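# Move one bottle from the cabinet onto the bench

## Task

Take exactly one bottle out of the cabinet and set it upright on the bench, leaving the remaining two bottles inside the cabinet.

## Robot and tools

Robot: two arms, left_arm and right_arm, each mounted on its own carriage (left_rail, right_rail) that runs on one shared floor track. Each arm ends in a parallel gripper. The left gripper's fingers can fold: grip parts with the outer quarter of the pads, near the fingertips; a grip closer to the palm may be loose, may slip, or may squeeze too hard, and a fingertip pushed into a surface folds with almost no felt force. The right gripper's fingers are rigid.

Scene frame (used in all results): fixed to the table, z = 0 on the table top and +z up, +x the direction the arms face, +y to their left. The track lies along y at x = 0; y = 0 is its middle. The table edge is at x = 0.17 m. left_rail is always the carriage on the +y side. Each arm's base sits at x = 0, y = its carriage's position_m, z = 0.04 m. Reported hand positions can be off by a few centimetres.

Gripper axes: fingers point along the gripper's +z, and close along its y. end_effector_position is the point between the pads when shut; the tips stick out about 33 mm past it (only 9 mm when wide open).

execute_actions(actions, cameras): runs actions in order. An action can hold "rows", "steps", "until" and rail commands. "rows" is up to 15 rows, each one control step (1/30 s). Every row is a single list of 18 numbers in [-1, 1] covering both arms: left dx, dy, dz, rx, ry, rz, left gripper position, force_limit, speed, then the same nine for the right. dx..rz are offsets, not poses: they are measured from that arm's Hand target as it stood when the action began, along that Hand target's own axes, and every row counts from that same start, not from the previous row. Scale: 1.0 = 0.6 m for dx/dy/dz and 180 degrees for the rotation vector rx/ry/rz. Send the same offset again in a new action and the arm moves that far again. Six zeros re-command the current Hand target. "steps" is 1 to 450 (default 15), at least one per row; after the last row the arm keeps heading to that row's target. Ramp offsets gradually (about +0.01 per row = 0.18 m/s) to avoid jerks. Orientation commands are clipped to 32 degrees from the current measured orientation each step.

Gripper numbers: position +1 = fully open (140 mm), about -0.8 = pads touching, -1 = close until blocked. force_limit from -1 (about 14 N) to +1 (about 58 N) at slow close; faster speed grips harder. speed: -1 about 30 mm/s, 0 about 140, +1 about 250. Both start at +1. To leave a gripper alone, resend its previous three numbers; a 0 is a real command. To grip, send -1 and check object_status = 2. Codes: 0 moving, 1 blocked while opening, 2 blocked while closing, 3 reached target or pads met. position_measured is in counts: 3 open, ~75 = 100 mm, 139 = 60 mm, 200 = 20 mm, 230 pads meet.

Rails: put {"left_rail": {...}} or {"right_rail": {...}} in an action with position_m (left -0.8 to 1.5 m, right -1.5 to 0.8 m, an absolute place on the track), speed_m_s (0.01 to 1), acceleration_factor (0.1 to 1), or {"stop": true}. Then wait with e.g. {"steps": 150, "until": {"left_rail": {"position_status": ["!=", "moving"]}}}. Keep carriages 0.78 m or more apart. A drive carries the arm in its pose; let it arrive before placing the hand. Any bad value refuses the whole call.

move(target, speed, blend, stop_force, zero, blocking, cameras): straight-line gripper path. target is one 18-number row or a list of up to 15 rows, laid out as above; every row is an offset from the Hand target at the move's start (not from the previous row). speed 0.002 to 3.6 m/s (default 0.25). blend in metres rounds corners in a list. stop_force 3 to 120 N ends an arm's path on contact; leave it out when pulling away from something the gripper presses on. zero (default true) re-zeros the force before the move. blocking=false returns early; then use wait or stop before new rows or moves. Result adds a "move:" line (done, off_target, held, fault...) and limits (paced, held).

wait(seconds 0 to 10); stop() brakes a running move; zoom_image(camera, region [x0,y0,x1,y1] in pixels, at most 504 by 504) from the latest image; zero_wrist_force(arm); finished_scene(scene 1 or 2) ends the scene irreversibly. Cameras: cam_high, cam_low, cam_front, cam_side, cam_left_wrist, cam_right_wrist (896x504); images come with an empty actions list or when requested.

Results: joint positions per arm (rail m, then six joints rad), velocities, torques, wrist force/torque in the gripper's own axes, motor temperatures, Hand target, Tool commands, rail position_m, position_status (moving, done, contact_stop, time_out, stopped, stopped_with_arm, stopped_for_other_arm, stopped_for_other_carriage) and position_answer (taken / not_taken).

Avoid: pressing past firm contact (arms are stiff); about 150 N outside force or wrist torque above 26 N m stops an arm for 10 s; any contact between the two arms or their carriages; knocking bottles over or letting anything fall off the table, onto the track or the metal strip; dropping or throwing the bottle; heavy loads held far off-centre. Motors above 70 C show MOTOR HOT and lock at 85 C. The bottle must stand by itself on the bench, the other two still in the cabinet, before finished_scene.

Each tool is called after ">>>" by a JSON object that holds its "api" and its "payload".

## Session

>>> {"api": "execute_actions", "payload": {"actions": []}}

Scene clock: 0.00 s.
left_arm: end_effector_position=(+0.3456, +1.0359, +0.5800) position_measured=3 object_status=3 end_effector_quat_wxyz=(+0.000, +0.000, +1.000, +0.000) | right_arm: end_effector_position=(+0.3456, -1.0235, +0.5800) position_measured=3 object_status=3 end_effector_quat_wxyz=(+0.000, +0.000, +1.000, +0.000)
Joint positions: left_arm=[1.009 -0.316 -1.725 0.971 -0.816 -1.571 -0.316] | right_arm=[-1.051 -0.316 -1.725 0.971 -0.816 -1.571 -0.316]
Joint velocities: within noise
Joint torques (N m): no reading
Motor temperatures (°C): left_arm=[33 34 29 39 44 38] | right_arm=[34 36 27 45 40 31]
Wrist force (N): no reading
Wrist torque (N m): no reading
Wrist force, peak (N): no reading
Hand target: left_arm +0.3456, +1.0359, +0.5800; +0.000, +0.000, +1.000, +0.000 | right_arm +0.3456, -1.0235, +0.5800; +0.000, +0.000, +1.000, +0.000
Tool commands: left_gripper/position=+1.0 left_gripper/force_limit=+1.0 left_gripper/speed=+1.0 right_gripper/position=+1.0 right_gripper/force_limit=+1.0 right_gripper/speed=+1.0
left_rail: position_m=1.009 position_status=done
right_rail: position_m=-1.051 position_status=done

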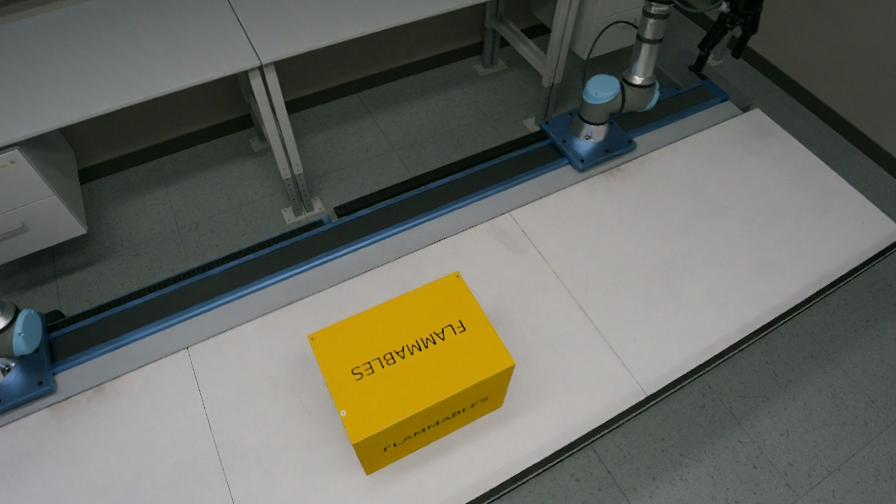

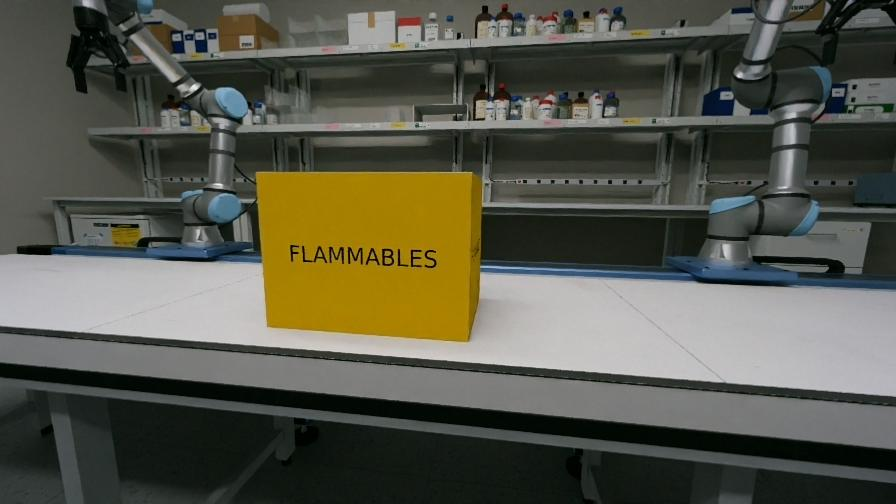

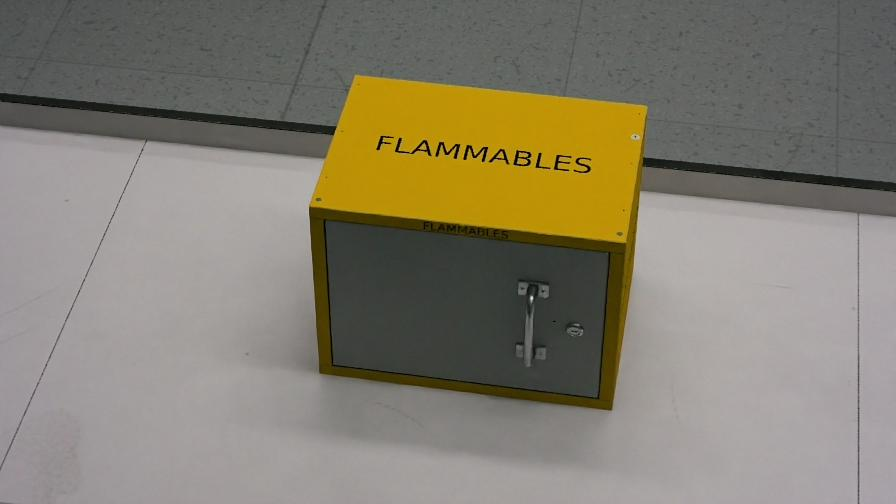

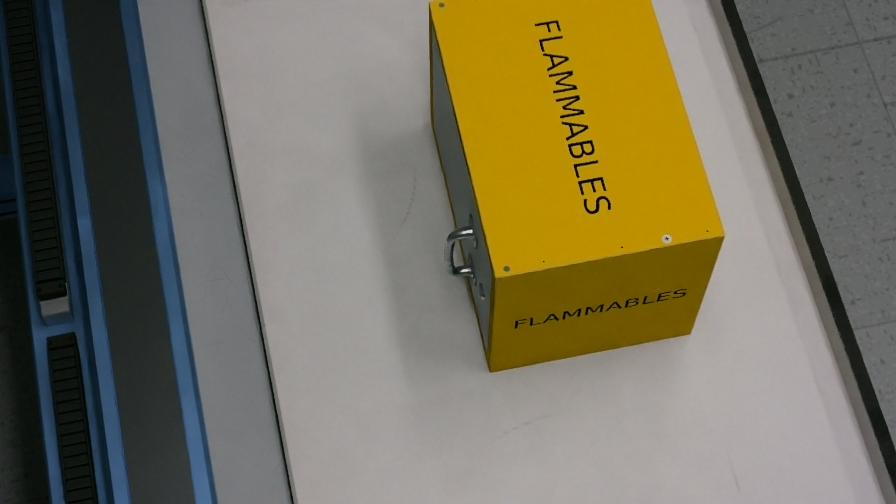

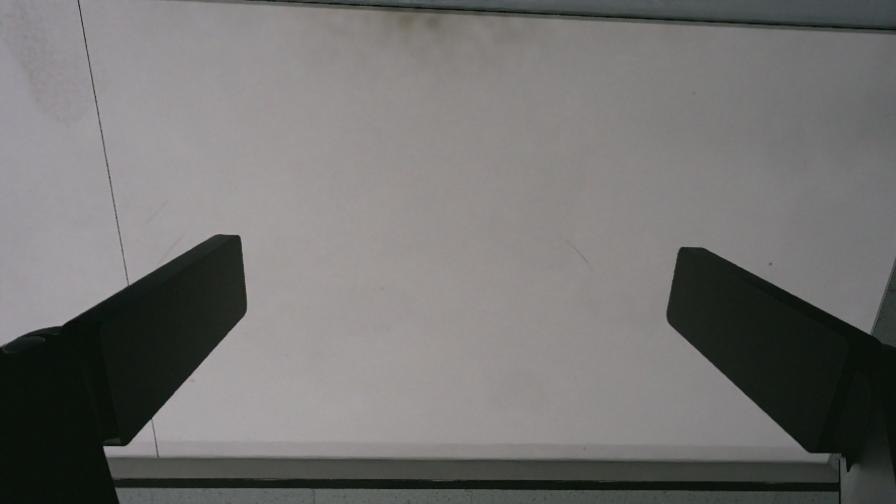

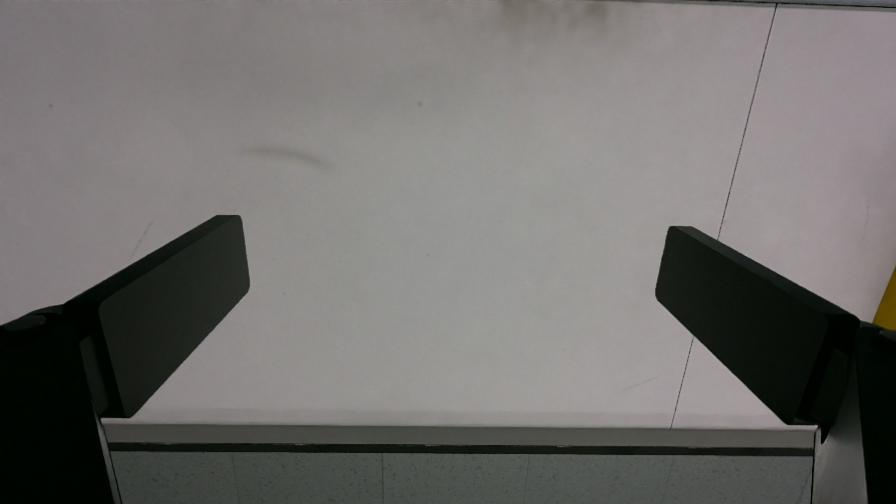

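>>> {"api": "execute_actions", "payload": {"actions": [{"right_rail": {"position_m": -0.12, "speed_m_s": 0.9, "acceleration_factor": 0.8}, "steps": 120, "until": {"right_rail": {"position_status": ["!=", "moving"]}}}], "cameras": ["cam_right_wrist"]}}

>>> {"api": "zoom_image", "payload": {"camera": "cam_right_wrist", "region": [280, 120, 720, 504]}}

Scene clock: 51.67 s.
left_arm: end_effector_position=(+0.3456, +1.0359, +0.5800) position_measured=3 object_status=3 end_effector_quat_wxyz=(+0.000, +0.000, +1.000, +0.000) | right_arm: end_effector_position=(+0.3456, -0.0928, +0.5800) position_measured=3 object_status=3 end_effector_quat_wxyz=(+0.000, +0.000, +1.000, +0.000)
Joint positions: left_arm=[1.009 -0.316 -1.725 0.971 -0.816 -1.571 -0.316] | right_arm=[-0.12 -0.316 -1.725 0.971 -0.816 -1.571 -0.316]
Joint torques (N m): left_arm=[1.04 -11.98 -20.32 -3.19 0.05 0.13] | right_arm=[0.43 -11.95 -18.28 -3.24 -0.02 0.24]
Wrist force (N): left_arm=[0.0 0.0 0.0] | right_arm=[-0.2 -0.2 0.0]
Wrist torque (N m): left_arm=[-0.01 0.00 0.00] | right_arm=[-0.03 0.03 0.01]
Wrist force, peak (N): left_arm=[-0.3 -0.2 0.2] | right_arm=[-0.3 -1.6 0.2]
Hand target: left_arm +0.3456, +1.0359, +0.5800; +0.000, +0.000, +1.000, +0.000 | right_arm +0.3456, -0.0928, +0.5800; +0.000, +0.000, +1.000, +0.000
Tool commands: left_gripper/position=+1.0 left_gripper/force_limit=+1.0 left_gripper/speed=+1.0 right_gripper/position=+1.0 right_gripper/force_limit=+1.0 right_gripper/speed=+1.0
left_rail: position_m=1.009 position_status=done
right_rail: position_m=-0.120 speed_m_s=0.90 position_status=done
Images, in order (width x height): cam_right_wrist 896x504.

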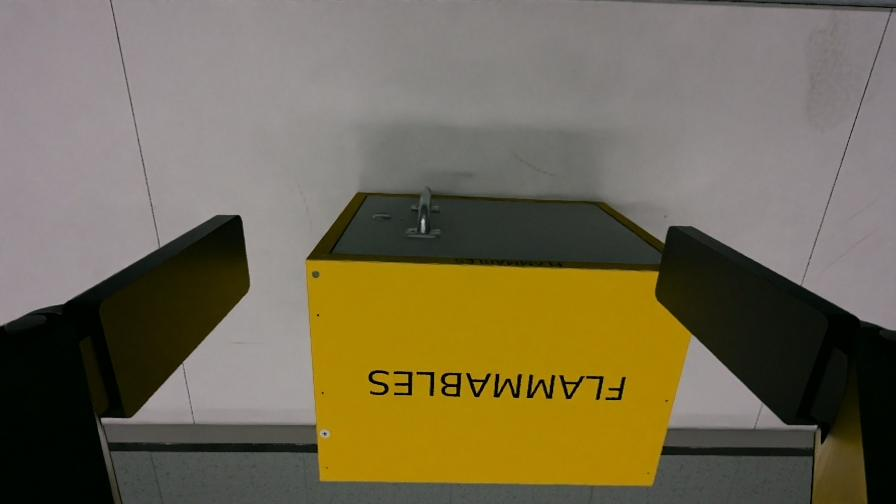

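Scaled by 1.145 from the camera's 896x504 image, which has a finer 1280x720 frame.

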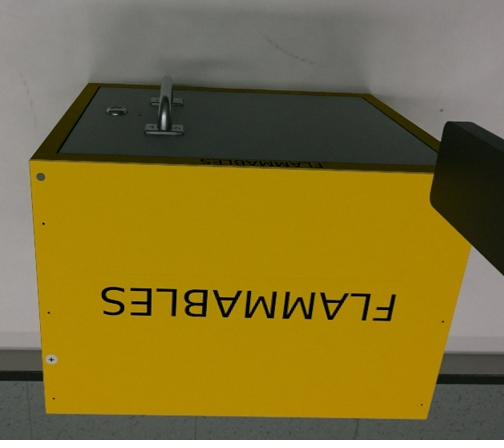

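>>> {"api": "execute_actions", "payload": {"actions": [{"right_rail": {"position_m": -0.42, "speed_m_s": 0.7, "acceleration_factor": 0.7}, "rows": [[0,0,0,0,0,0,1,1,1,0,0,0,0,0,0,-0.08,-0.1,0]], "steps": 90, "until": {"right_rail": {"position_status": ["!=", "moving"]}}}]}}

>>> {"api": "move", "payload": {"target": [[0,0,0,0,0,0,1,1,1,-0.0907,0.453,0.3667,0,-0.0667,0,-0.08,-0.1,0],[0,0,0,0,0,0,1,1,1,-0.1015,0.453,0.6333,0,-0.0667,0,-0.08,-0.1,0]], "speed": [0.3,0.15], "blend": [0.03,0], "cameras": ["cam_right_wrist", "cam_front", "cam_side"]}}

Scene clock: 71.90 s.
left_arm: end_effector_position=(+0.3456, +1.0359, +0.5800) position_measured=3 object_status=3 end_effector_quat_wxyz=(+0.000, +0.000, +1.000, +0.000) | right_arm: end_effector_position=(+0.3456, -0.3927, +0.5800) position_measured=139 object_status=3 end_effector_quat_wxyz=(+0.000, +0.000, +1.000, +0.000)
Joint positions: left_arm=[1.009 -0.316 -1.725 0.971 -0.816 -1.571 -0.316] | right_arm=[-0.42 -0.316 -1.725 0.971 -0.816 -1.571 -0.316]
Joint torques (N m): left_arm=[0.83 -10.04 -19.81 -3.25 0.19 0] | right_arm=[0.57 -11.52 -17.15 -3.17 -0.05 0.31]
Wrist force (N): left_arm=[0.1 0.0 -0.2] | right_arm=[-0.3 -0.1 0.0]
Wrist torque (N m): left_arm=[0.00 -0.02 0.00] | right_arm=[-0.02 0.06 0.00]
Wrist force, peak (N): left_arm=[0.3 0.3 -0.2] | right_arm=[-0.3 1.7 -0.1]
Hand target: left_arm +0.3456, +1.0359, +0.5800; +0.000, +0.000, +1.000, +0.000 | right_arm +0.3456, -0.3927, +0.5800; +0.000, +0.000, +1.000, +0.000
Off the commanded pose: left_arm 0.000 m, 0 deg | right_arm 0.000 m, 0 deg.
left_rail: position_m=1.009 position_status=done
right_rail: position_m=-0.420 speed_m_s=0.70 position_status=done

Scene clock: 74.77 s.
left_arm: end_effector_position=(+0.3456, +1.0359, +0.5800) position_measured=3 object_status=3 end_effector_quat_wxyz=(+0.000, +0.000, +1.000, +0.000) | right_arm: end_effector_position=(+0.4065, -0.1209, +0.2001) position_measured=139 object_status=3 end_effector_quat_wxyz=(+0.105, +0.000, +0.995, +0.000)
Joint positions: left_arm=[1.009 -0.316 -1.725 0.971 -0.816 -1.571 -0.316] | right_arm=[-0.42 0.421 -1.641 2.009 -2.13 -1.656 0.413]
Joint torques (N m): left_arm=[-0.09 -10.87 -19.37 -3.2 0.04 -0.08] | right_arm=[-7.02 -11.88 -15.79 -6.2 1.38 -1.23]
Wrist force (N): left_arm=[0.0 0.1 -0.1] | right_arm=[0.5 0.0 0.0]
Wrist torque (N m): left_arm=[0.01 0.01 0.00] | right_arm=[0.02 -0.11 0.10]
Wrist force, peak (N): left_arm=[0.3 0.1 -0.2] | right_arm=[-0.1 -1.8 -1.5]
Hand target: left_arm +0.3456, +1.0359, +0.5800; +0.000, +0.000, +1.000, +0.000 | right_arm +0.4065, -0.1209, +0.2000; +0.105, +0.000, +0.995, +0.000
Off the commanded pose: left_arm 0.000 m, 0 deg | right_arm 0.000 m, 0 deg.
left_rail: position_m=1.009 position_status=done
right_rail: position_m=-0.420 speed_m_s=0.70 position_status=done
move: done
Images, in order (width x height): cam_front 896x504, cam_side 896x504, cam_right_wrist 896x504.

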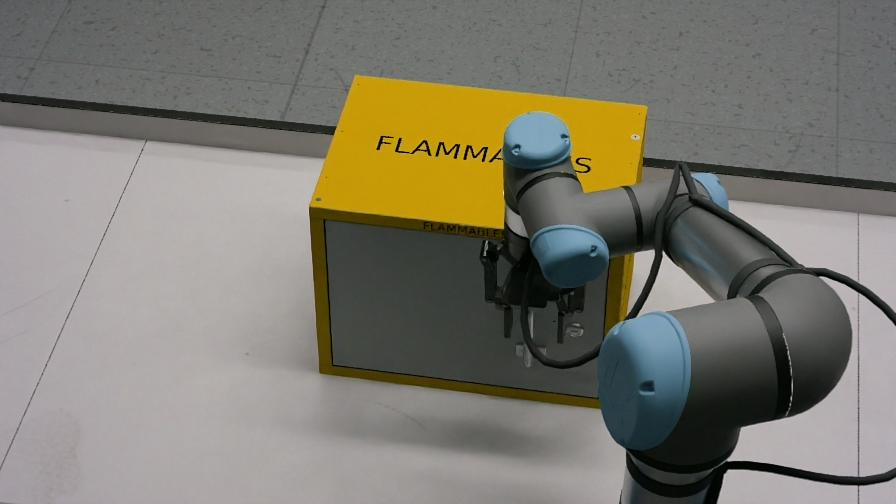

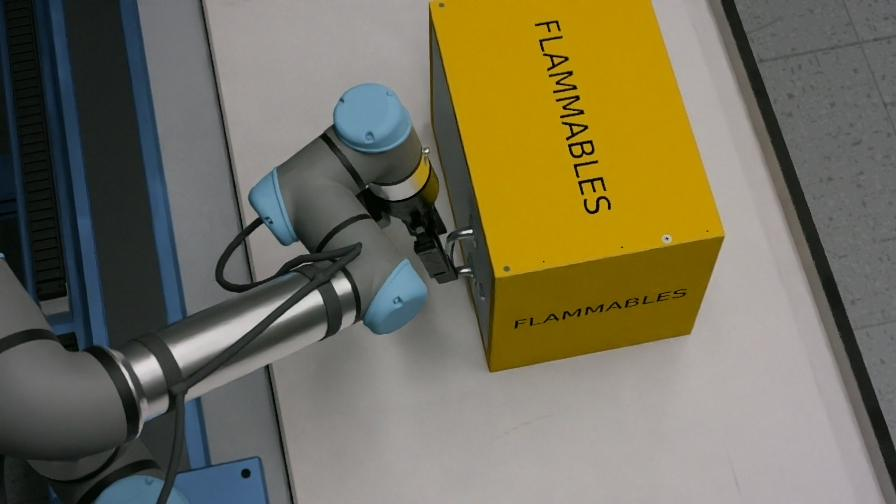

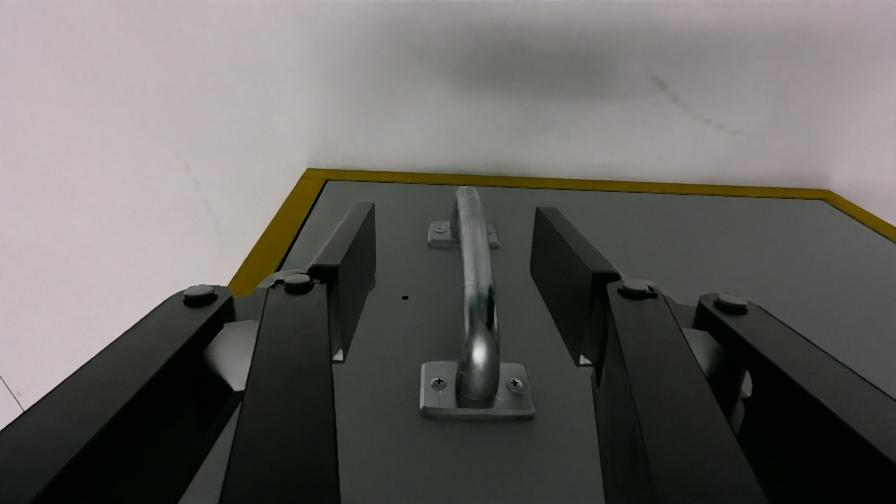

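>>> {"api": "move", "payload": {"target": [0,0,0,0,0,0,1,1,1,0,0.0127,0.017,0,0,0,-0.08,-0.1,0], "speed": 0.06}}

>>> {"api": "execute_actions", "payload": {"actions": [{"rows": [[0,0,0,0,0,0,1,1,1,0,0,0,0,0,0,-1,0,-1]], "steps": 75}], "cameras": ["cam_right_wrist"]}}

Scene clock: 98.17 s.
left_arm: end_effector_position=(+0.3456, +1.0359, +0.5800) position_measured=3 object_status=3 end_effector_quat_wxyz=(+0.000, +0.000, +1.000, +0.000) | right_arm: end_effector_position=(+0.4086, -0.1134, +0.1901) position_measured=139 object_status=3 end_effector_quat_wxyz=(+0.105, +0.000, +0.995, +0.000)
Joint positions: left_arm=[1.009 -0.316 -1.725 0.971 -0.816 -1.571 -0.316] | right_arm=[-0.42 0.435 -1.615 2.011 -2.158 -1.659 0.426]
Joint torques (N m): left_arm=[0.4 -11.52 -19.93 -3.09 0.05 -0.05] | right_arm=[9.57 -12.79 -15.84 -5.87 -1.83 1.55]
Wrist force (N): left_arm=[0.2 0.1 -0.1] | right_arm=[0.2 0.0 -0.2]
Wrist torque (N m): left_arm=[0.01 -0.04 0.00] | right_arm=[0.02 -0.04 -0.01]
Wrist force, peak (N): left_arm=[0.4 -0.2 0.1] | right_arm=[0.2 -0.4 -0.4]
Hand target: left_arm +0.3456, +1.0359, +0.5800; +0.000, +0.000, +1.000, +0.000 | right_arm +0.4086, -0.1133, +0.1901; +0.105, +0.000, +0.995, +0.000
Off the commanded pose: left_arm 0.000 m, 0 deg | right_arm 0.000 m, 0 deg.
left_rail: position_m=1.009 position_status=done
right_rail: position_m=-0.420 speed_m_s=0.70 position_status=done
move: done

Scene clock: 100.87 s.
left_arm: end_effector_position=(+0.3456, +1.0359, +0.5800) position_measured=3 object_status=3 end_effector_quat_wxyz=(+0.000, +0.000, +1.000, +0.000) | right_arm: end_effector_position=(+0.4086, -0.1133, +0.1900) position_measured=215 object_status=2 end_effector_quat_wxyz=(+0.105, +0.000, +0.995, +0.000)
Joint positions: left_arm=[1.009 -0.316 -1.725 0.971 -0.816 -1.571 -0.316] | right_arm=[-0.42 0.435 -1.614 2.011 -2.158 -1.659 0.426]
Joint torques (N m): left_arm=[0.11 -10.93 -19.73 -3.06 0.05 -0.09] | right_arm=[-8.83 -17.78 -15.73 0.17 -1.85 1.47]
Wrist force (N): left_arm=[0.0 -0.1 -0.2] | right_arm=[-1.6 5.1 -2.3]
Wrist torque (N m): left_arm=[-0.03 0.00 0.00] | right_arm=[-0.03 -0.03 -0.05]
Wrist force, peak (N): left_arm=[0.0 0.1 -0.4] | right_arm=[-2.9 13.2 2.2]
Hand target: left_arm +0.3456, +1.0359, +0.5800; +0.000, +0.000, +1.000, +0.000 | right_arm +0.4086, -0.1133, +0.1901; +0.105, +0.000, +0.995, +0.000
Off the commanded pose: left_arm 0.000 m, 0 deg | right_arm 0.000 m, 0 deg.
left_rail: position_m=1.009 position_status=done
right_rail: position_m=-0.420 speed_m_s=0.70 position_status=done
Images, in order (width x height): cam_right_wrist 896x504.

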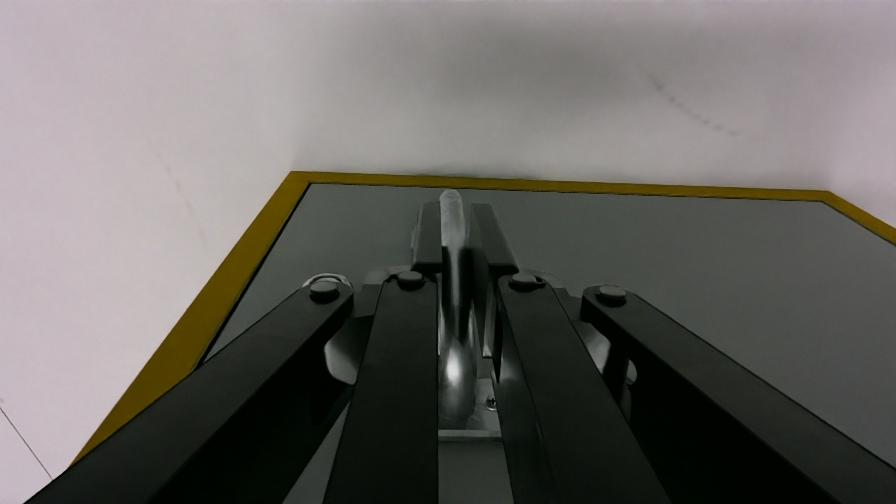

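>>> {"api": "move", "payload": {"target": [[0,0,0,0,0,0,1,1,1,0.0590,0.0117,-0.01254,0.00924,0,0.04347,-1,0,-1]], "speed": 0.06, "stop_force": 45}}

Scene clock: 116.03 s.
left_arm: end_effector_position=(+0.3456, +1.0359, +0.5800) position_measured=3 object_status=3 end_effector_quat_wxyz=(+0.000, +0.000, +1.000, +0.000) | right_arm: end_effector_position=(+0.3724, -0.1063, +0.1900) position_measured=215 object_status=2 end_effector_quat_wxyz=(+0.104, +0.069, +0.992, -0.007)
Joint positions: left_arm=[1.009 -0.316 -1.725 0.971 -0.816 -1.571 -0.316] | right_arm=[-0.42 0.505 -1.654 2.042 -2.127 -1.696 0.634]
Joint torques (N m): left_arm=[0.31 -10.88 -20.82 -3.03 0.16 -0.12] | right_arm=[6.42 -29.41 -12.79 1.21 -4.44 1.75]
Wrist force (N): left_arm=[-0.1 0.0 -0.1] | right_arm=[-2.0 9.9 3.6]
Wrist torque (N m): left_arm=[-0.01 0.02 0.00] | right_arm=[-0.28 -0.01 -0.15]
Wrist force, peak (N): left_arm=[0.0 -0.2 -0.4] | right_arm=[-3.0 13.4 2.9]
Hand target: left_arm +0.3456, +1.0359, +0.5800; +0.000, +0.000, +1.000, +0.000 | right_arm +0.3724, -0.1063, +0.1900; +0.104, +0.069, +0.992, -0.007
Off the commanded pose: left_arm 0.000 m, 0 deg | right_arm 0.000 m, 0 deg.
left_rail: position_m=1.009 position_status=done
right_rail: position_m=-0.420 speed_m_s=0.70 position_status=done
move: done

>>> {"api": "move", "payload": {"target": [[0,0,0,0,0,0,1,1,1,0.05649,0.01696,-0.01201,0.00924,0,0.04347,-1,0,-1],[0,0,0,0,0,0,1,1,1,0.11163,0.03849,-0.02374,0.01849,0,0.08693,-1,0,-1]], "speed": 0.1, "blend": 0.01, "stop_force": 45}}

Scene clock: 135.80 s.
left_arm: end_effector_position=(+0.3456, +1.0359, +0.5800) position_measured=3 object_status=3 end_effector_quat_wxyz=(+0.000, +0.000, +1.000, +0.000) | right_arm: end_effector_position=(+0.3078, -0.0739, +0.1900) position_measured=215 object_status=2 end_effector_quat_wxyz=(+0.102, +0.207, +0.973, -0.022)
Joint positions: left_arm=[1.009 -0.316 -1.725 0.971 -0.816 -1.571 -0.316] | right_arm=[-0.42 0.68 -1.66 2.027 -2.035 -1.757 1.09]
Joint torques (N m): left_arm=[1.28 -10.42 -20.56 -2.96 -0.03 0.02] | right_arm=[8.63 -14.42 -29.44 1.73 -3.92 1.76]
Wrist force (N): left_arm=[0.1 0.1 -0.1] | right_arm=[-0.5 11.1 7.8]
Wrist torque (N m): left_arm=[0.02 -0.03 0.00] | right_arm=[-0.40 0.03 -0.25]
Wrist force, peak (N): left_arm=[0.2 0.3 -0.1] | right_arm=[-1.3 -13.5 -6.3]
Hand target: left_arm +0.3456, +1.0359, +0.5800; +0.000, +0.000, +1.000, +0.000 | right_arm +0.3078, -0.0739, +0.1900; +0.102, +0.207, +0.973, -0.022
Off the commanded pose: left_arm 0.000 m, 0 deg | right_arm 0.000 m, 0 deg.
left_rail: position_m=1.009 position_status=done
right_rail: position_m=-0.420 speed_m_s=0.70 position_status=done
move: done

>>> {"api": "move", "payload": {"target": [[0,0,0,0,0,0,1,1,1,0.05663,0.0149,-0.01205,0.00924,0,0.04347,-1,0,-1],[0,0,0,0,0,0,1,1,1,0.11123,0.0362,-0.02366,0.01849,0,0.08693,-1,0,-1],[0,0,0,0,0,0,1,1,1,0.17483,0.07367,-0.03718,0.03004,0,0.14127,-1,0,-1],[0,0,0,0,0,0,1,1,1,0.23088,0.12167,-0.0491,0.0416,0,0.1956,-1,0,-1],[0,0,0,0,0,0,1,1,1,0.27799,0.17904,-0.05912,0.05316,0,0.24993,-1,0,-1],[0,0,0,0,0,0,1,1,1,0.3147,0.24369,-0.06692,0.06471,0,0.30427,-1,0,-1],[0,0,0,0,0,0,1,1,1,0.34331,0.32864,-0.07301,0.07858,0,0.36947,-1,0,-1]], "speed": 0.12, "blend": 0.01, "stop_force": 45}}

Scene clock: 166.87 s.
left_arm: end_effector_position=(+0.3456, +1.0359, +0.5800) position_measured=3 object_status=3 end_effector_quat_wxyz=(+0.000, +0.000, +1.000, +0.000) | right_arm: end_effector_position=(+0.1956, +0.1919, +0.1900) position_measured=215 object_status=2 end_effector_quat_wxyz=(+0.073, +0.715, +0.691, -0.075)
Joint positions: left_arm=[1.009 -0.316 -1.725 0.971 -0.816 -1.571 -0.316] | right_arm=[-0.42 1.096 -1.063 1.218 -1.536 -1.66 2.71]
Joint torques (N m): left_arm=[0.88 -10.32 -21.06 -2.9 0.26 -0.01] | right_arm=[3.4 -28.35 -26.79 -1.63 -1.31 1.66]
Wrist force (N): left_arm=[0.0 0.1 -0.1] | right_arm=[-3.9 -9.6 -13.9]
Wrist torque (N m): left_arm=[0.01 -0.01 0.01] | right_arm=[0.30 -0.09 -0.12]
Wrist force, peak (N): left_arm=[0.3 0.2 -0.2] | right_arm=[-5.6 -10.6 -21.0]
Hand target: left_arm +0.3456, +1.0359, +0.5800; +0.000, +0.000, +1.000, +0.000 | right_arm +0.1956, +0.1919, +0.1900; +0.073, +0.715, +0.691, -0.075
Off the commanded pose: left_arm 0.000 m, 0 deg | right_arm 0.000 m, 0 deg.
left_rail: position_m=1.009 position_status=done
right_rail: position_m=-0.420 speed_m_s=0.70 position_status=done
move: done

>>> {"api": "move", "payload": {"target": [[0,0,0,0,0,0,1,1,1,0,0,0,0,0,0,0.3,-1,0],[0,0,0,0,0,0,1,1,1,-0.0728,0,-0.3423,0,0,0,0.3,-1,0],[0,0,0,0,0,0,1,1,1,-0.44463,0.18738,-0.26322,0.0512,0.05302,0.48691,0.3,-1,0]], "speed": 0.3, "blend": [0,0.04,0], "cameras": ["cam_high", "cam_right_wrist"]}}

Scene clock: 189.90 s.
left_arm: end_effector_position=(+0.3456, +1.0359, +0.5800) position_measured=3 object_status=3 end_effector_quat_wxyz=(+0.000, +0.000, +1.000, +0.000) | right_arm: end_effector_position=(+0.3001, -0.0400, +0.4000) position_measured=91 object_status=3 end_effector_quat_wxyz=(+0.000, +1.000, +0.000, +0.000)
Joint positions: left_arm=[1.009 -0.316 -1.725 0.971 -0.816 -1.571 -0.316] | right_arm=[-0.42 0.624 -1.611 1.396 -1.355 -1.571 3.765]
Joint torques (N m): left_arm=[0.98 -10.29 -22.24 -3.05 0.18 -0.06] | right_arm=[-7.38 -31.68 -16.6 -5.69 1.53 1.42]
Wrist force (N): left_arm=[0.0 0.1 -0.1] | right_arm=[-0.4 0.1 -0.1]
Wrist torque (N m): left_arm=[0.02 0.00 0.00] | right_arm=[0.01 0.06 0.00]
Wrist force, peak (N): left_arm=[0.2 0.0 -0.3] | right_arm=[-4.2 -9.7 -15.6]
Hand target: left_arm +0.3456, +1.0359, +0.5800; +0.000, +0.000, +1.000, +0.000 | right_arm +0.3001, -0.0400, +0.4000; +0.000, +1.000, +0.000, +0.000
Off the commanded pose: left_arm 0.000 m, 0 deg | right_arm 0.000 m, 0 deg.
left_rail: position_m=1.009 position_status=done
right_rail: position_m=-0.420 speed_m_s=0.70 position_status=done
move: done
Images, in order (width x height): cam_high 896x504, cam_right_wrist 896x504.

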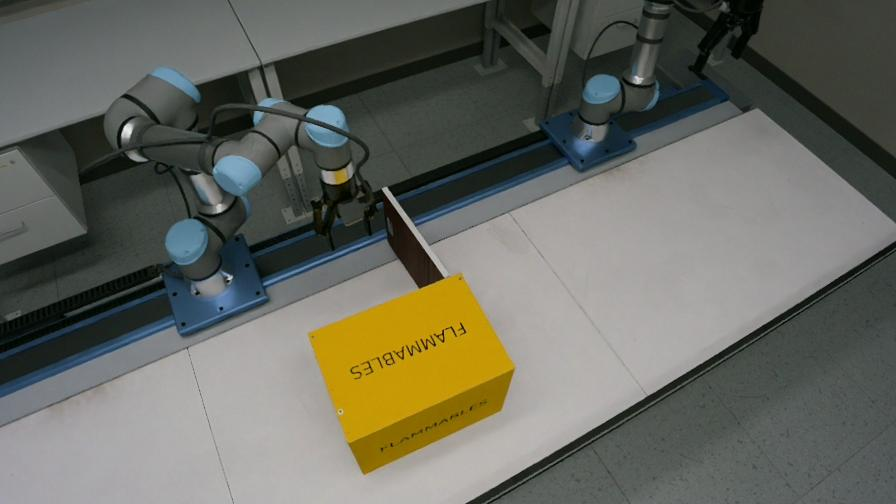

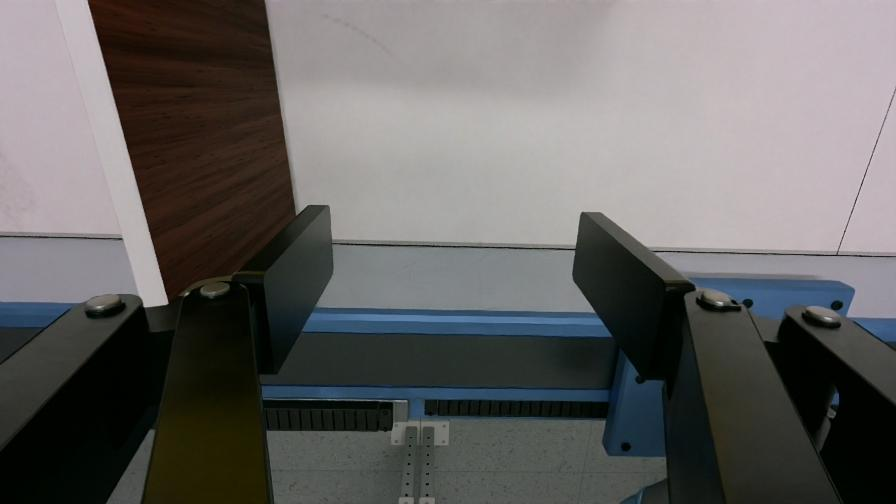

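>>> {"api": "move", "payload": {"target": [[0,0,0,0,0,0,1,1,1,0.15817,0,0.525,0,0.33333,0,0.3,-1,0]], "speed": 0.3, "cameras": ["cam_right_wrist"]}}

Scene clock: 195.47 s.
left_arm: end_effector_position=(+0.3456, +1.0359, +0.5800) position_measured=3 object_status=3 end_effector_quat_wxyz=(+0.000, +0.000, +1.000, +0.000) | right_arm: end_effector_position=(+0.3950, -0.0399, +0.0850) position_measured=91 object_status=3 end_effector_quat_wxyz=(+0.000, +0.866, +0.000, +0.500)
Joint positions: left_arm=[1.009 -0.316 -1.725 0.971 -0.816 -1.571 -0.316] | right_arm=[-0.42 0.912 -0.974 2.365 -3.777 -2.325 3.715]
Joint torques (N m): left_arm=[0.78 -11.22 -21.45 -3.21 0.27 -0.09] | right_arm=[-7.05 -22.42 -8.98 -6.09 0.38 -1.08]
Wrist force (N): left_arm=[0.0 0.1 -0.1] | right_arm=[-1.7 0.6 -0.8]
Wrist torque (N m): left_arm=[0.02 0.00 0.00] | right_arm=[0.07 0.44 0.16]
Wrist force, peak (N): left_arm=[0.3 0.0 -0.3] | right_arm=[-3.5 0.6 0.5]
Hand target: left_arm +0.3456, +1.0359, +0.5800; +0.000, +0.000, +1.000, +0.000 | right_arm +0.3950, -0.0400, +0.0850; +0.000, +0.866, +0.000, +0.500
Off the commanded pose: left_arm 0.000 m, 0 deg | right_arm 0.000 m, 0 deg.
left_rail: position_m=1.009 position_status=done
right_rail: position_m=-0.420 speed_m_s=0.70 position_status=done
move: done
Images, in order (width x height): cam_right_wrist 896x504.

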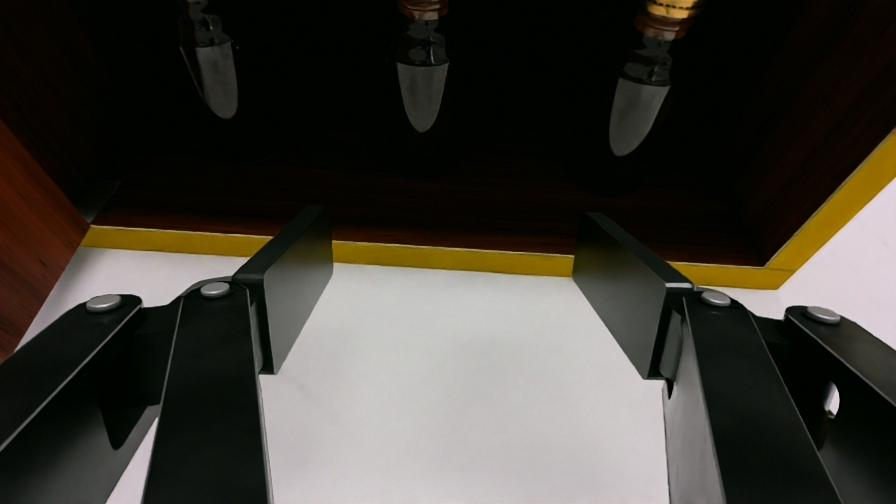

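>>> {"api": "zoom_image", "payload": {"camera": "cam_right_wrist", "region": [150, 0, 750, 300]}}

Region (150, 0, 750, 300) is 600x300 pixels. A region can be at most 504 by 504 pixels.

>>> {"api": "zoom_image", "payload": {"camera": "cam_right_wrist", "region": [180, 0, 684, 290]}}

Scaled by 1.000.

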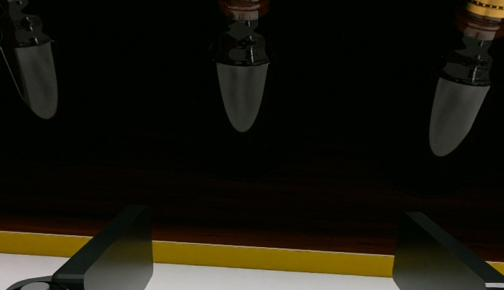

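>>> {"api": "move", "payload": {"target": [[0,0,0,0,0,0,1,1,1,0.0524,-0.01667,0.11408,0,0,0,0.3,-1,0]], "speed": 0.1, "stop_force": 12, "cameras": ["cam_right_wrist"]}}

Scene clock: 223.17 s.
left_arm: end_effector_position=(+0.3456, +1.0359, +0.5800) position_measured=3 object_status=3 end_effector_quat_wxyz=(+0.000, +0.000, +1.000, +0.000) | right_arm: end_effector_position=(+0.4700, -0.0299, +0.0780) position_measured=91 object_status=3 end_effector_quat_wxyz=(+0.000, +0.866, +0.000, +0.500)
Joint positions: left_arm=[1.009 -0.316 -1.725 0.971 -0.816 -1.571 -0.316] | right_arm=[-0.42 0.787 -0.908 2.239 -3.788 -2.231 3.606]
Joint torques (N m): left_arm=[0.68 -8.99 -21.89 -3.03 0.23 -0.13] | right_arm=[-6.43 -27.34 -15.75 -1.29 0.46 -1.31]
Wrist force (N): left_arm=[0.0 0.1 -0.2] | right_arm=[-1.7 0.6 -0.7]
Wrist torque (N m): left_arm=[0.02 0.00 0.00] | right_arm=[0.08 0.42 0.16]
Wrist force, peak (N): left_arm=[0.1 0.2 -0.4] | right_arm=[-2.5 0.8 -1.6]
Hand target: left_arm +0.3456, +1.0359, +0.5800; +0.000, +0.000, +1.000, +0.000 | right_arm +0.4700, -0.0299, +0.0780; +0.000, +0.866, +0.000, +0.500
Off the commanded pose: left_arm 0.000 m, 0 deg | right_arm 0.000 m, 0 deg.
left_rail: position_m=1.009 position_status=done
right_rail: position_m=-0.420 speed_m_s=0.70 position_status=done
move: done
Images, in order (width x height): cam_right_wrist 896x504.

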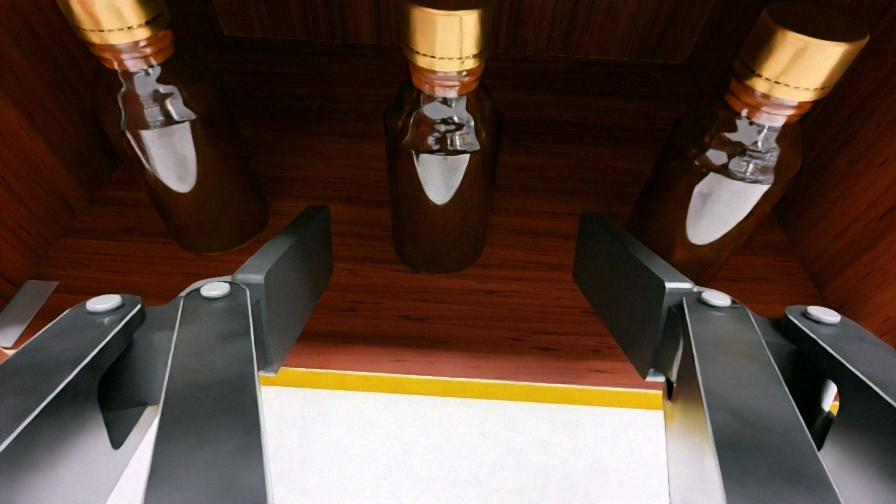

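>>> {"api": "move", "payload": {"target": [[0,0,0,0,0,0,1,1,1,0.038,-0.005,0.08583,0,0,0,0.3,-1,0]], "speed": 0.08, "stop_force": 12, "cameras": ["cam_right_wrist"]}}

Scene clock: 249.10 s.
left_arm: end_effector_position=(+0.3456, +1.0359, +0.5800) position_measured=3 object_status=3 end_effector_quat_wxyz=(+0.000, +0.000, +1.000, +0.000) | right_arm: end_effector_position=(+0.5260, -0.0269, +0.0720) position_measured=91 object_status=3 end_effector_quat_wxyz=(+0.000, +0.866, +0.000, +0.500)
Joint positions: left_arm=[1.009 -0.316 -1.725 0.971 -0.816 -1.571 -0.316] | right_arm=[-0.42 0.704 -0.858 2.14 -3.775 -2.166 3.543]
Joint torques (N m): left_arm=[1.02 -9.28 -22.66 -2.89 0.26 -0.08] | right_arm=[-7.6 -29.98 -17.14 -1.34 0.73 -1.26]
Wrist force (N): left_arm=[-0.1 0.0 0.0] | right_arm=[-1.8 0.6 -0.5]
Wrist torque (N m): left_arm=[0.00 0.02 0.00] | right_arm=[0.08 0.45 0.15]
Wrist force, peak (N): left_arm=[-0.2 0.2 -0.3] | right_arm=[-2.2 0.5 -1.5]
Hand target: left_arm +0.3456, +1.0359, +0.5800; +0.000, +0.000, +1.000, +0.000 | right_arm +0.5260, -0.0269, +0.0720; +0.000, +0.866, +0.000, +0.500
Off the commanded pose: left_arm 0.000 m, 0 deg | right_arm 0.000 m, 0 deg.
left_rail: position_m=1.009 position_status=done
right_rail: position_m=-0.420 speed_m_s=0.70 position_status=done
move: done
Images, in order (width x height): cam_right_wrist 896x504.

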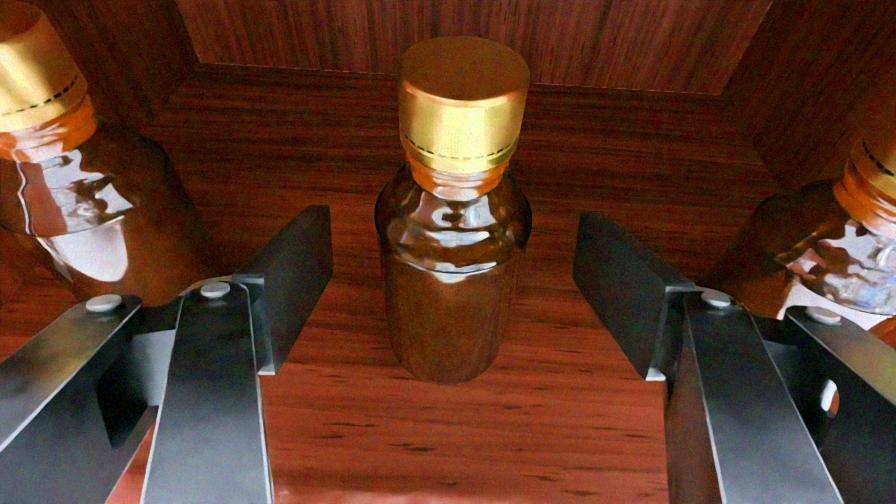

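>>> {"api": "execute_actions", "payload": {"actions": [{"rows":[[0,0,0,0,0,0,1,1,1,0,0,0,0,0,0,-1,-0.1,-1]],"steps":75}]}}

Scene clock: 254.63 s.
left_arm: end_effector_position=(+0.3456, +1.0359, +0.5800) position_measured=3 object_status=3 end_effector_quat_wxyz=(+0.000, +0.000, +1.000, +0.000) | right_arm: end_effector_position=(+0.5260, -0.0269, +0.0720) position_measured=161 object_status=2 end_effector_quat_wxyz=(+0.000, +0.866, +0.000, +0.500)
Joint positions: left_arm=[1.009 -0.316 -1.725 0.971 -0.816 -1.571 -0.316] | right_arm=[-0.42 0.704 -0.858 2.14 -3.775 -2.166 3.543]
Joint torques (N m): left_arm=[-0.05 -9.65 -22.87 -2.85 0.47 -0.1] | right_arm=[7.22 -46.99 -2.66 -5.98 0.16 -0.12]
Wrist force (N): left_arm=[0.1 0.1 -0.2] | right_arm=[-1.9 -0.6 -0.5]
Wrist torque (N m): left_arm=[0.02 -0.01 0.00] | right_arm=[0.08 0.42 0.16]
Wrist force, peak (N): left_arm=[-0.1 0.0 -0.4] | right_arm=[9.8 -15.3 -11.5]
Hand target: left_arm +0.3456, +1.0359, +0.5800; +0.000, +0.000, +1.000, +0.000 | right_arm +0.5260, -0.0269, +0.0720; +0.000, +0.866, +0.000, +0.500
Off the commanded pose: left_arm 0.000 m, 0 deg | right_arm 0.000 m, 0 deg.
left_rail: position_m=1.009 position_status=done
right_rail: position_m=-0.420 speed_m_s=0.70 position_status=done

>>> {"api": "move", "payload": {"target": [[0.0177,-0.0759,0.045,0,0,0.0792,-1,-1,0,0.03608,0,-0.02083,0,0,0,-1,-0.1,-1],[0.11783,-0.50567,0.3,0,0,0.52778,-1,-1,0,-0.08892,0,-0.23733,0,0,0,-1,-0.1,-1]], "speed": [0.2,0.35], "blend": [0.01,0], "cameras": ["cam_right_wrist"]}}

Scene clock: 306.27 s.
left_arm: end_effector_position=(+0.2749, +0.7325, +0.4000) position_measured=233 object_status=3 end_effector_quat_wxyz=(+0.000, +0.737, +0.676, +0.000) | right_arm: end_effector_position=(+0.3760, -0.0270, +0.0970) position_measured=161 object_status=2 end_effector_quat_wxyz=(+0.000, +0.866, +0.000, +0.500)
Joint positions: left_arm=[1.009 -1.137 -1.84 1.585 -1.316 -1.571 0.521] | right_arm=[-0.42 0.972 -1.019 2.357 -3.681 -2.368 3.774]
Joint torques (N m): left_arm=[-10.4 -3.75 -14.8 -4.8 -1.35 1.5] | right_arm=[8.79 -41.38 -1.89 -1.83 -3.45 1.48]
Wrist force (N): left_arm=[-0.1 -0.2 -0.1] | right_arm=[-4.6 0.5 0.7]
Wrist torque (N m): left_arm=[-0.04 0.02 -0.03] | right_arm=[0.04 0.53 0.04]
Wrist force, peak (N): left_arm=[-1.2 -0.3 0.7] | right_arm=[-5.0 0.5 1.0]
Hand target: left_arm +0.2749, +0.7325, +0.4000; +0.000, +0.737, +0.676, +0.000 | right_arm +0.3760, -0.0270, +0.0970; +0.000, +0.866, +0.000, +0.500
Off the commanded pose: left_arm 0.000 m, 0 deg | right_arm 0.000 m, 0 deg.
left_rail: position_m=1.009 position_status=done
right_rail: position_m=-0.420 speed_m_s=0.70 position_status=done
move: done
Images, in order (width x height): cam_right_wrist 896x504.

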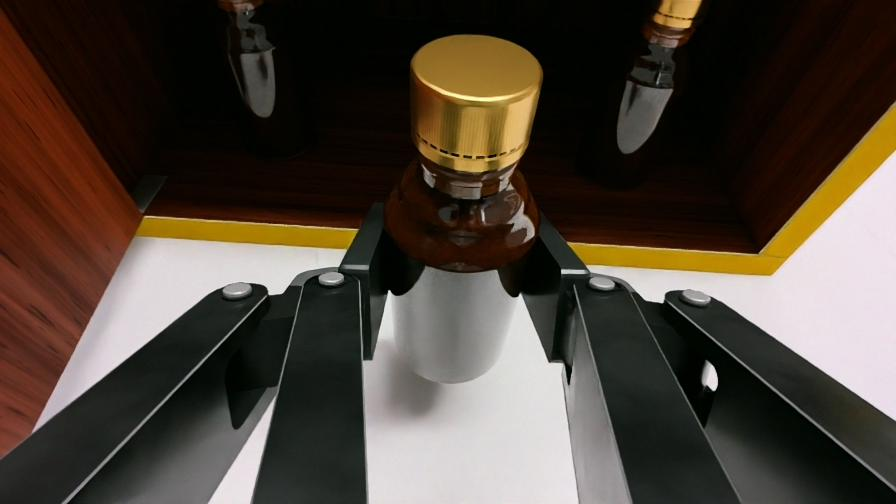

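>>> {"api": "execute_actions", "payload": {"actions": [{"right_rail":{"position_m":-0.86,"speed_m_s":0.4,"acceleration_factor":0.3},"left_rail":{"position_m":0.5,"speed_m_s":0.4,"acceleration_factor":0.3},"steps":240,"until":{"all":{"status":"ended"}}}]}}

>>> {"api": "move", "payload": {"target": [[0,0,0.26667,0,0,0,-1,-1,0,0.02337,0,0.14047,0,0,0,-1,-0.1,-1]], "speed": 0.15, "cameras": ["cam_front", "cam_right_wrist"]}}

Scene clock: 315.57 s.
left_arm: end_effector_position=(+0.2749, +0.2238, +0.4000) position_measured=233 object_status=3 end_effector_quat_wxyz=(+0.000, +0.737, +0.676, +0.000) | right_arm: end_effector_position=(+0.3760, -0.4670, +0.0970) position_measured=161 object_status=2 end_effector_quat_wxyz=(+0.000, +0.866, +0.000, +0.500)
Joint positions: left_arm=[0.5 -1.137 -1.84 1.585 -1.316 -1.571 0.521] | right_arm=[-0.86 0.972 -1.019 2.357 -3.681 -2.368 3.774]
Joint torques (N m): left_arm=[-7.13 -14 -18.63 -3.9 -0.93 1.41] | right_arm=[3.03 -36.79 -5.6 -2.48 -1.85 1.46]
Wrist force (N): left_arm=[-0.1 -0.1 0.0] | right_arm=[-4.7 0.5 0.7]
Wrist torque (N m): left_arm=[-0.02 0.02 -0.02] | right_arm=[0.04 0.53 0.04]
Wrist force, peak (N): left_arm=[0.9 0.0 0.0] | right_arm=[-4.7 0.9 0.9]
Hand target: left_arm +0.2749, +0.2238, +0.4000; +0.000, +0.737, +0.676, +0.000 | right_arm +0.3760, -0.4670, +0.0970; +0.000, +0.866, +0.000, +0.500
Tool commands: left_gripper/position=-1.0 left_gripper/force_limit=-1.0 left_gripper/speed=+0.0 right_gripper/position=-1.0 right_gripper/force_limit=-0.1 right_gripper/speed=-1.0
Off the commanded pose: left_arm 0.000 m, 0 deg | right_arm 0.000 m, 0 deg.
left_rail: position_m=0.500 speed_m_s=0.40 position_status=done
right_rail: position_m=-0.860 speed_m_s=0.40 position_status=done

Scene clock: 317.20 s.
left_arm: end_effector_position=(+0.2749, +0.2238, +0.2400) position_measured=233 object_status=3 end_effector_quat_wxyz=(+0.000, +0.737, +0.676, +0.000) | right_arm: end_effector_position=(+0.4560, -0.4670, +0.0670) position_measured=161 object_status=2 end_effector_quat_wxyz=(+0.000, +0.866, +0.000, +0.500)
Joint positions: left_arm=[0.5 -1.137 -1.86 2.01 -1.721 -1.571 0.521] | right_arm=[-0.86 0.816 -0.881 2.248 -3.808 -2.253 3.63]
Joint torques (N m): left_arm=[7.58 -2.02 -15.26 -4.91 1.46 1.18] | right_arm=[-7.47 -28.11 -15.71 -6.88 0.2 -1.26]
Wrist force (N): left_arm=[0.0 0.1 0.0] | right_arm=[-4.4 0.5 0.6]
Wrist torque (N m): left_arm=[0.01 0.00 -0.03] | right_arm=[0.06 0.50 0.16]
Wrist force, peak (N): left_arm=[0.1 0.0 -1.5] | right_arm=[-5.1 0.6 -0.2]
Hand target: left_arm +0.2749, +0.2238, +0.2400; +0.000, +0.737, +0.676, +0.000 | right_arm +0.4560, -0.4670, +0.0670; +0.000, +0.866, +0.000, +0.500
Off the commanded pose: left_arm 0.000 m, 0 deg | right_arm 0.000 m, 0 deg.
left_rail: position_m=0.500 speed_m_s=0.40 position_status=done
right_rail: position_m=-0.860 speed_m_s=0.40 position_status=done
move: done
Images, in order (width x height): cam_front 896x504, cam_right_wrist 896x504.

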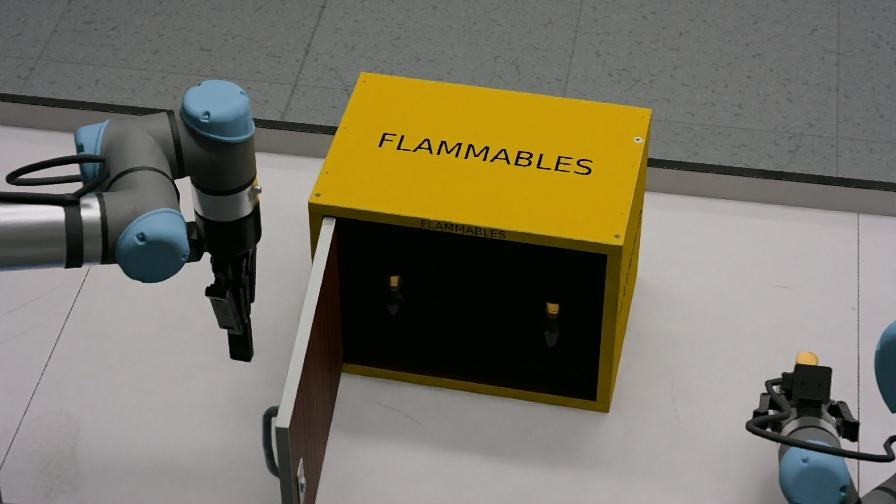

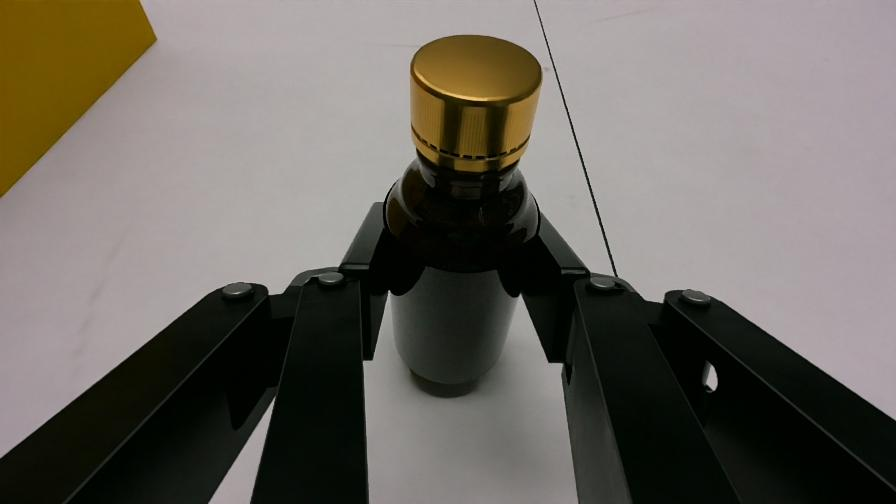

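>>> {"api": "move", "payload": {"target": [[0,0,0,0,0,0,-1,-1,0,-0.04333,0,0.02496,0,0,0,-1,-0.1,-1]], "speed": 0.015, "stop_force": 4}}

Scene clock: 321.30 s.
left_arm: end_effector_position=(+0.2749, +0.2238, +0.2400) position_measured=233 object_status=3 end_effector_quat_wxyz=(+0.000, +0.737, +0.676, +0.000) | right_arm: end_effector_position=(+0.4560, -0.4669, +0.0537) position_measured=161 object_status=2 end_effector_quat_wxyz=(+0.000, +0.866, +0.000, +0.500)
Joint positions: left_arm=[0.5 -1.137 -1.86 2.01 -1.721 -1.571 0.521] | right_arm=[-0.86 0.816 -0.842 2.242 -3.841 -2.253 3.63]
Joint torques (N m): left_arm=[11.78 -3.66 -14.52 -4.73 1.3 1.27] | right_arm=[-1.71 -45.25 0.05 -1.61 -0.71 1.23]
Wrist force (N): left_arm=[0.2 0.0 -0.1] | right_arm=[-2.5 0.3 -0.3]
Wrist torque (N m): left_arm=[0.00 -0.04 -0.03] | right_arm=[0.06 0.47 0.12]
Wrist force, peak (N): left_arm=[0.3 0.1 -0.4] | right_arm=[7.8 1.2 -7.3]
Hand target: left_arm +0.2749, +0.2238, +0.2400; +0.000, +0.737, +0.676, +0.000 | right_arm +0.4560, -0.4669, +0.0537; +0.000, +0.866, +0.000, +0.500 (not the last commanded pose)
Off the commanded pose: left_arm 0.000 m, 0 deg | right_arm 0.017 m, 0 deg.
left_rail: position_m=0.500 speed_m_s=0.40 position_status=done
right_rail: position_m=-0.860 speed_m_s=0.40 position_status=done
move: contact (right_arm)


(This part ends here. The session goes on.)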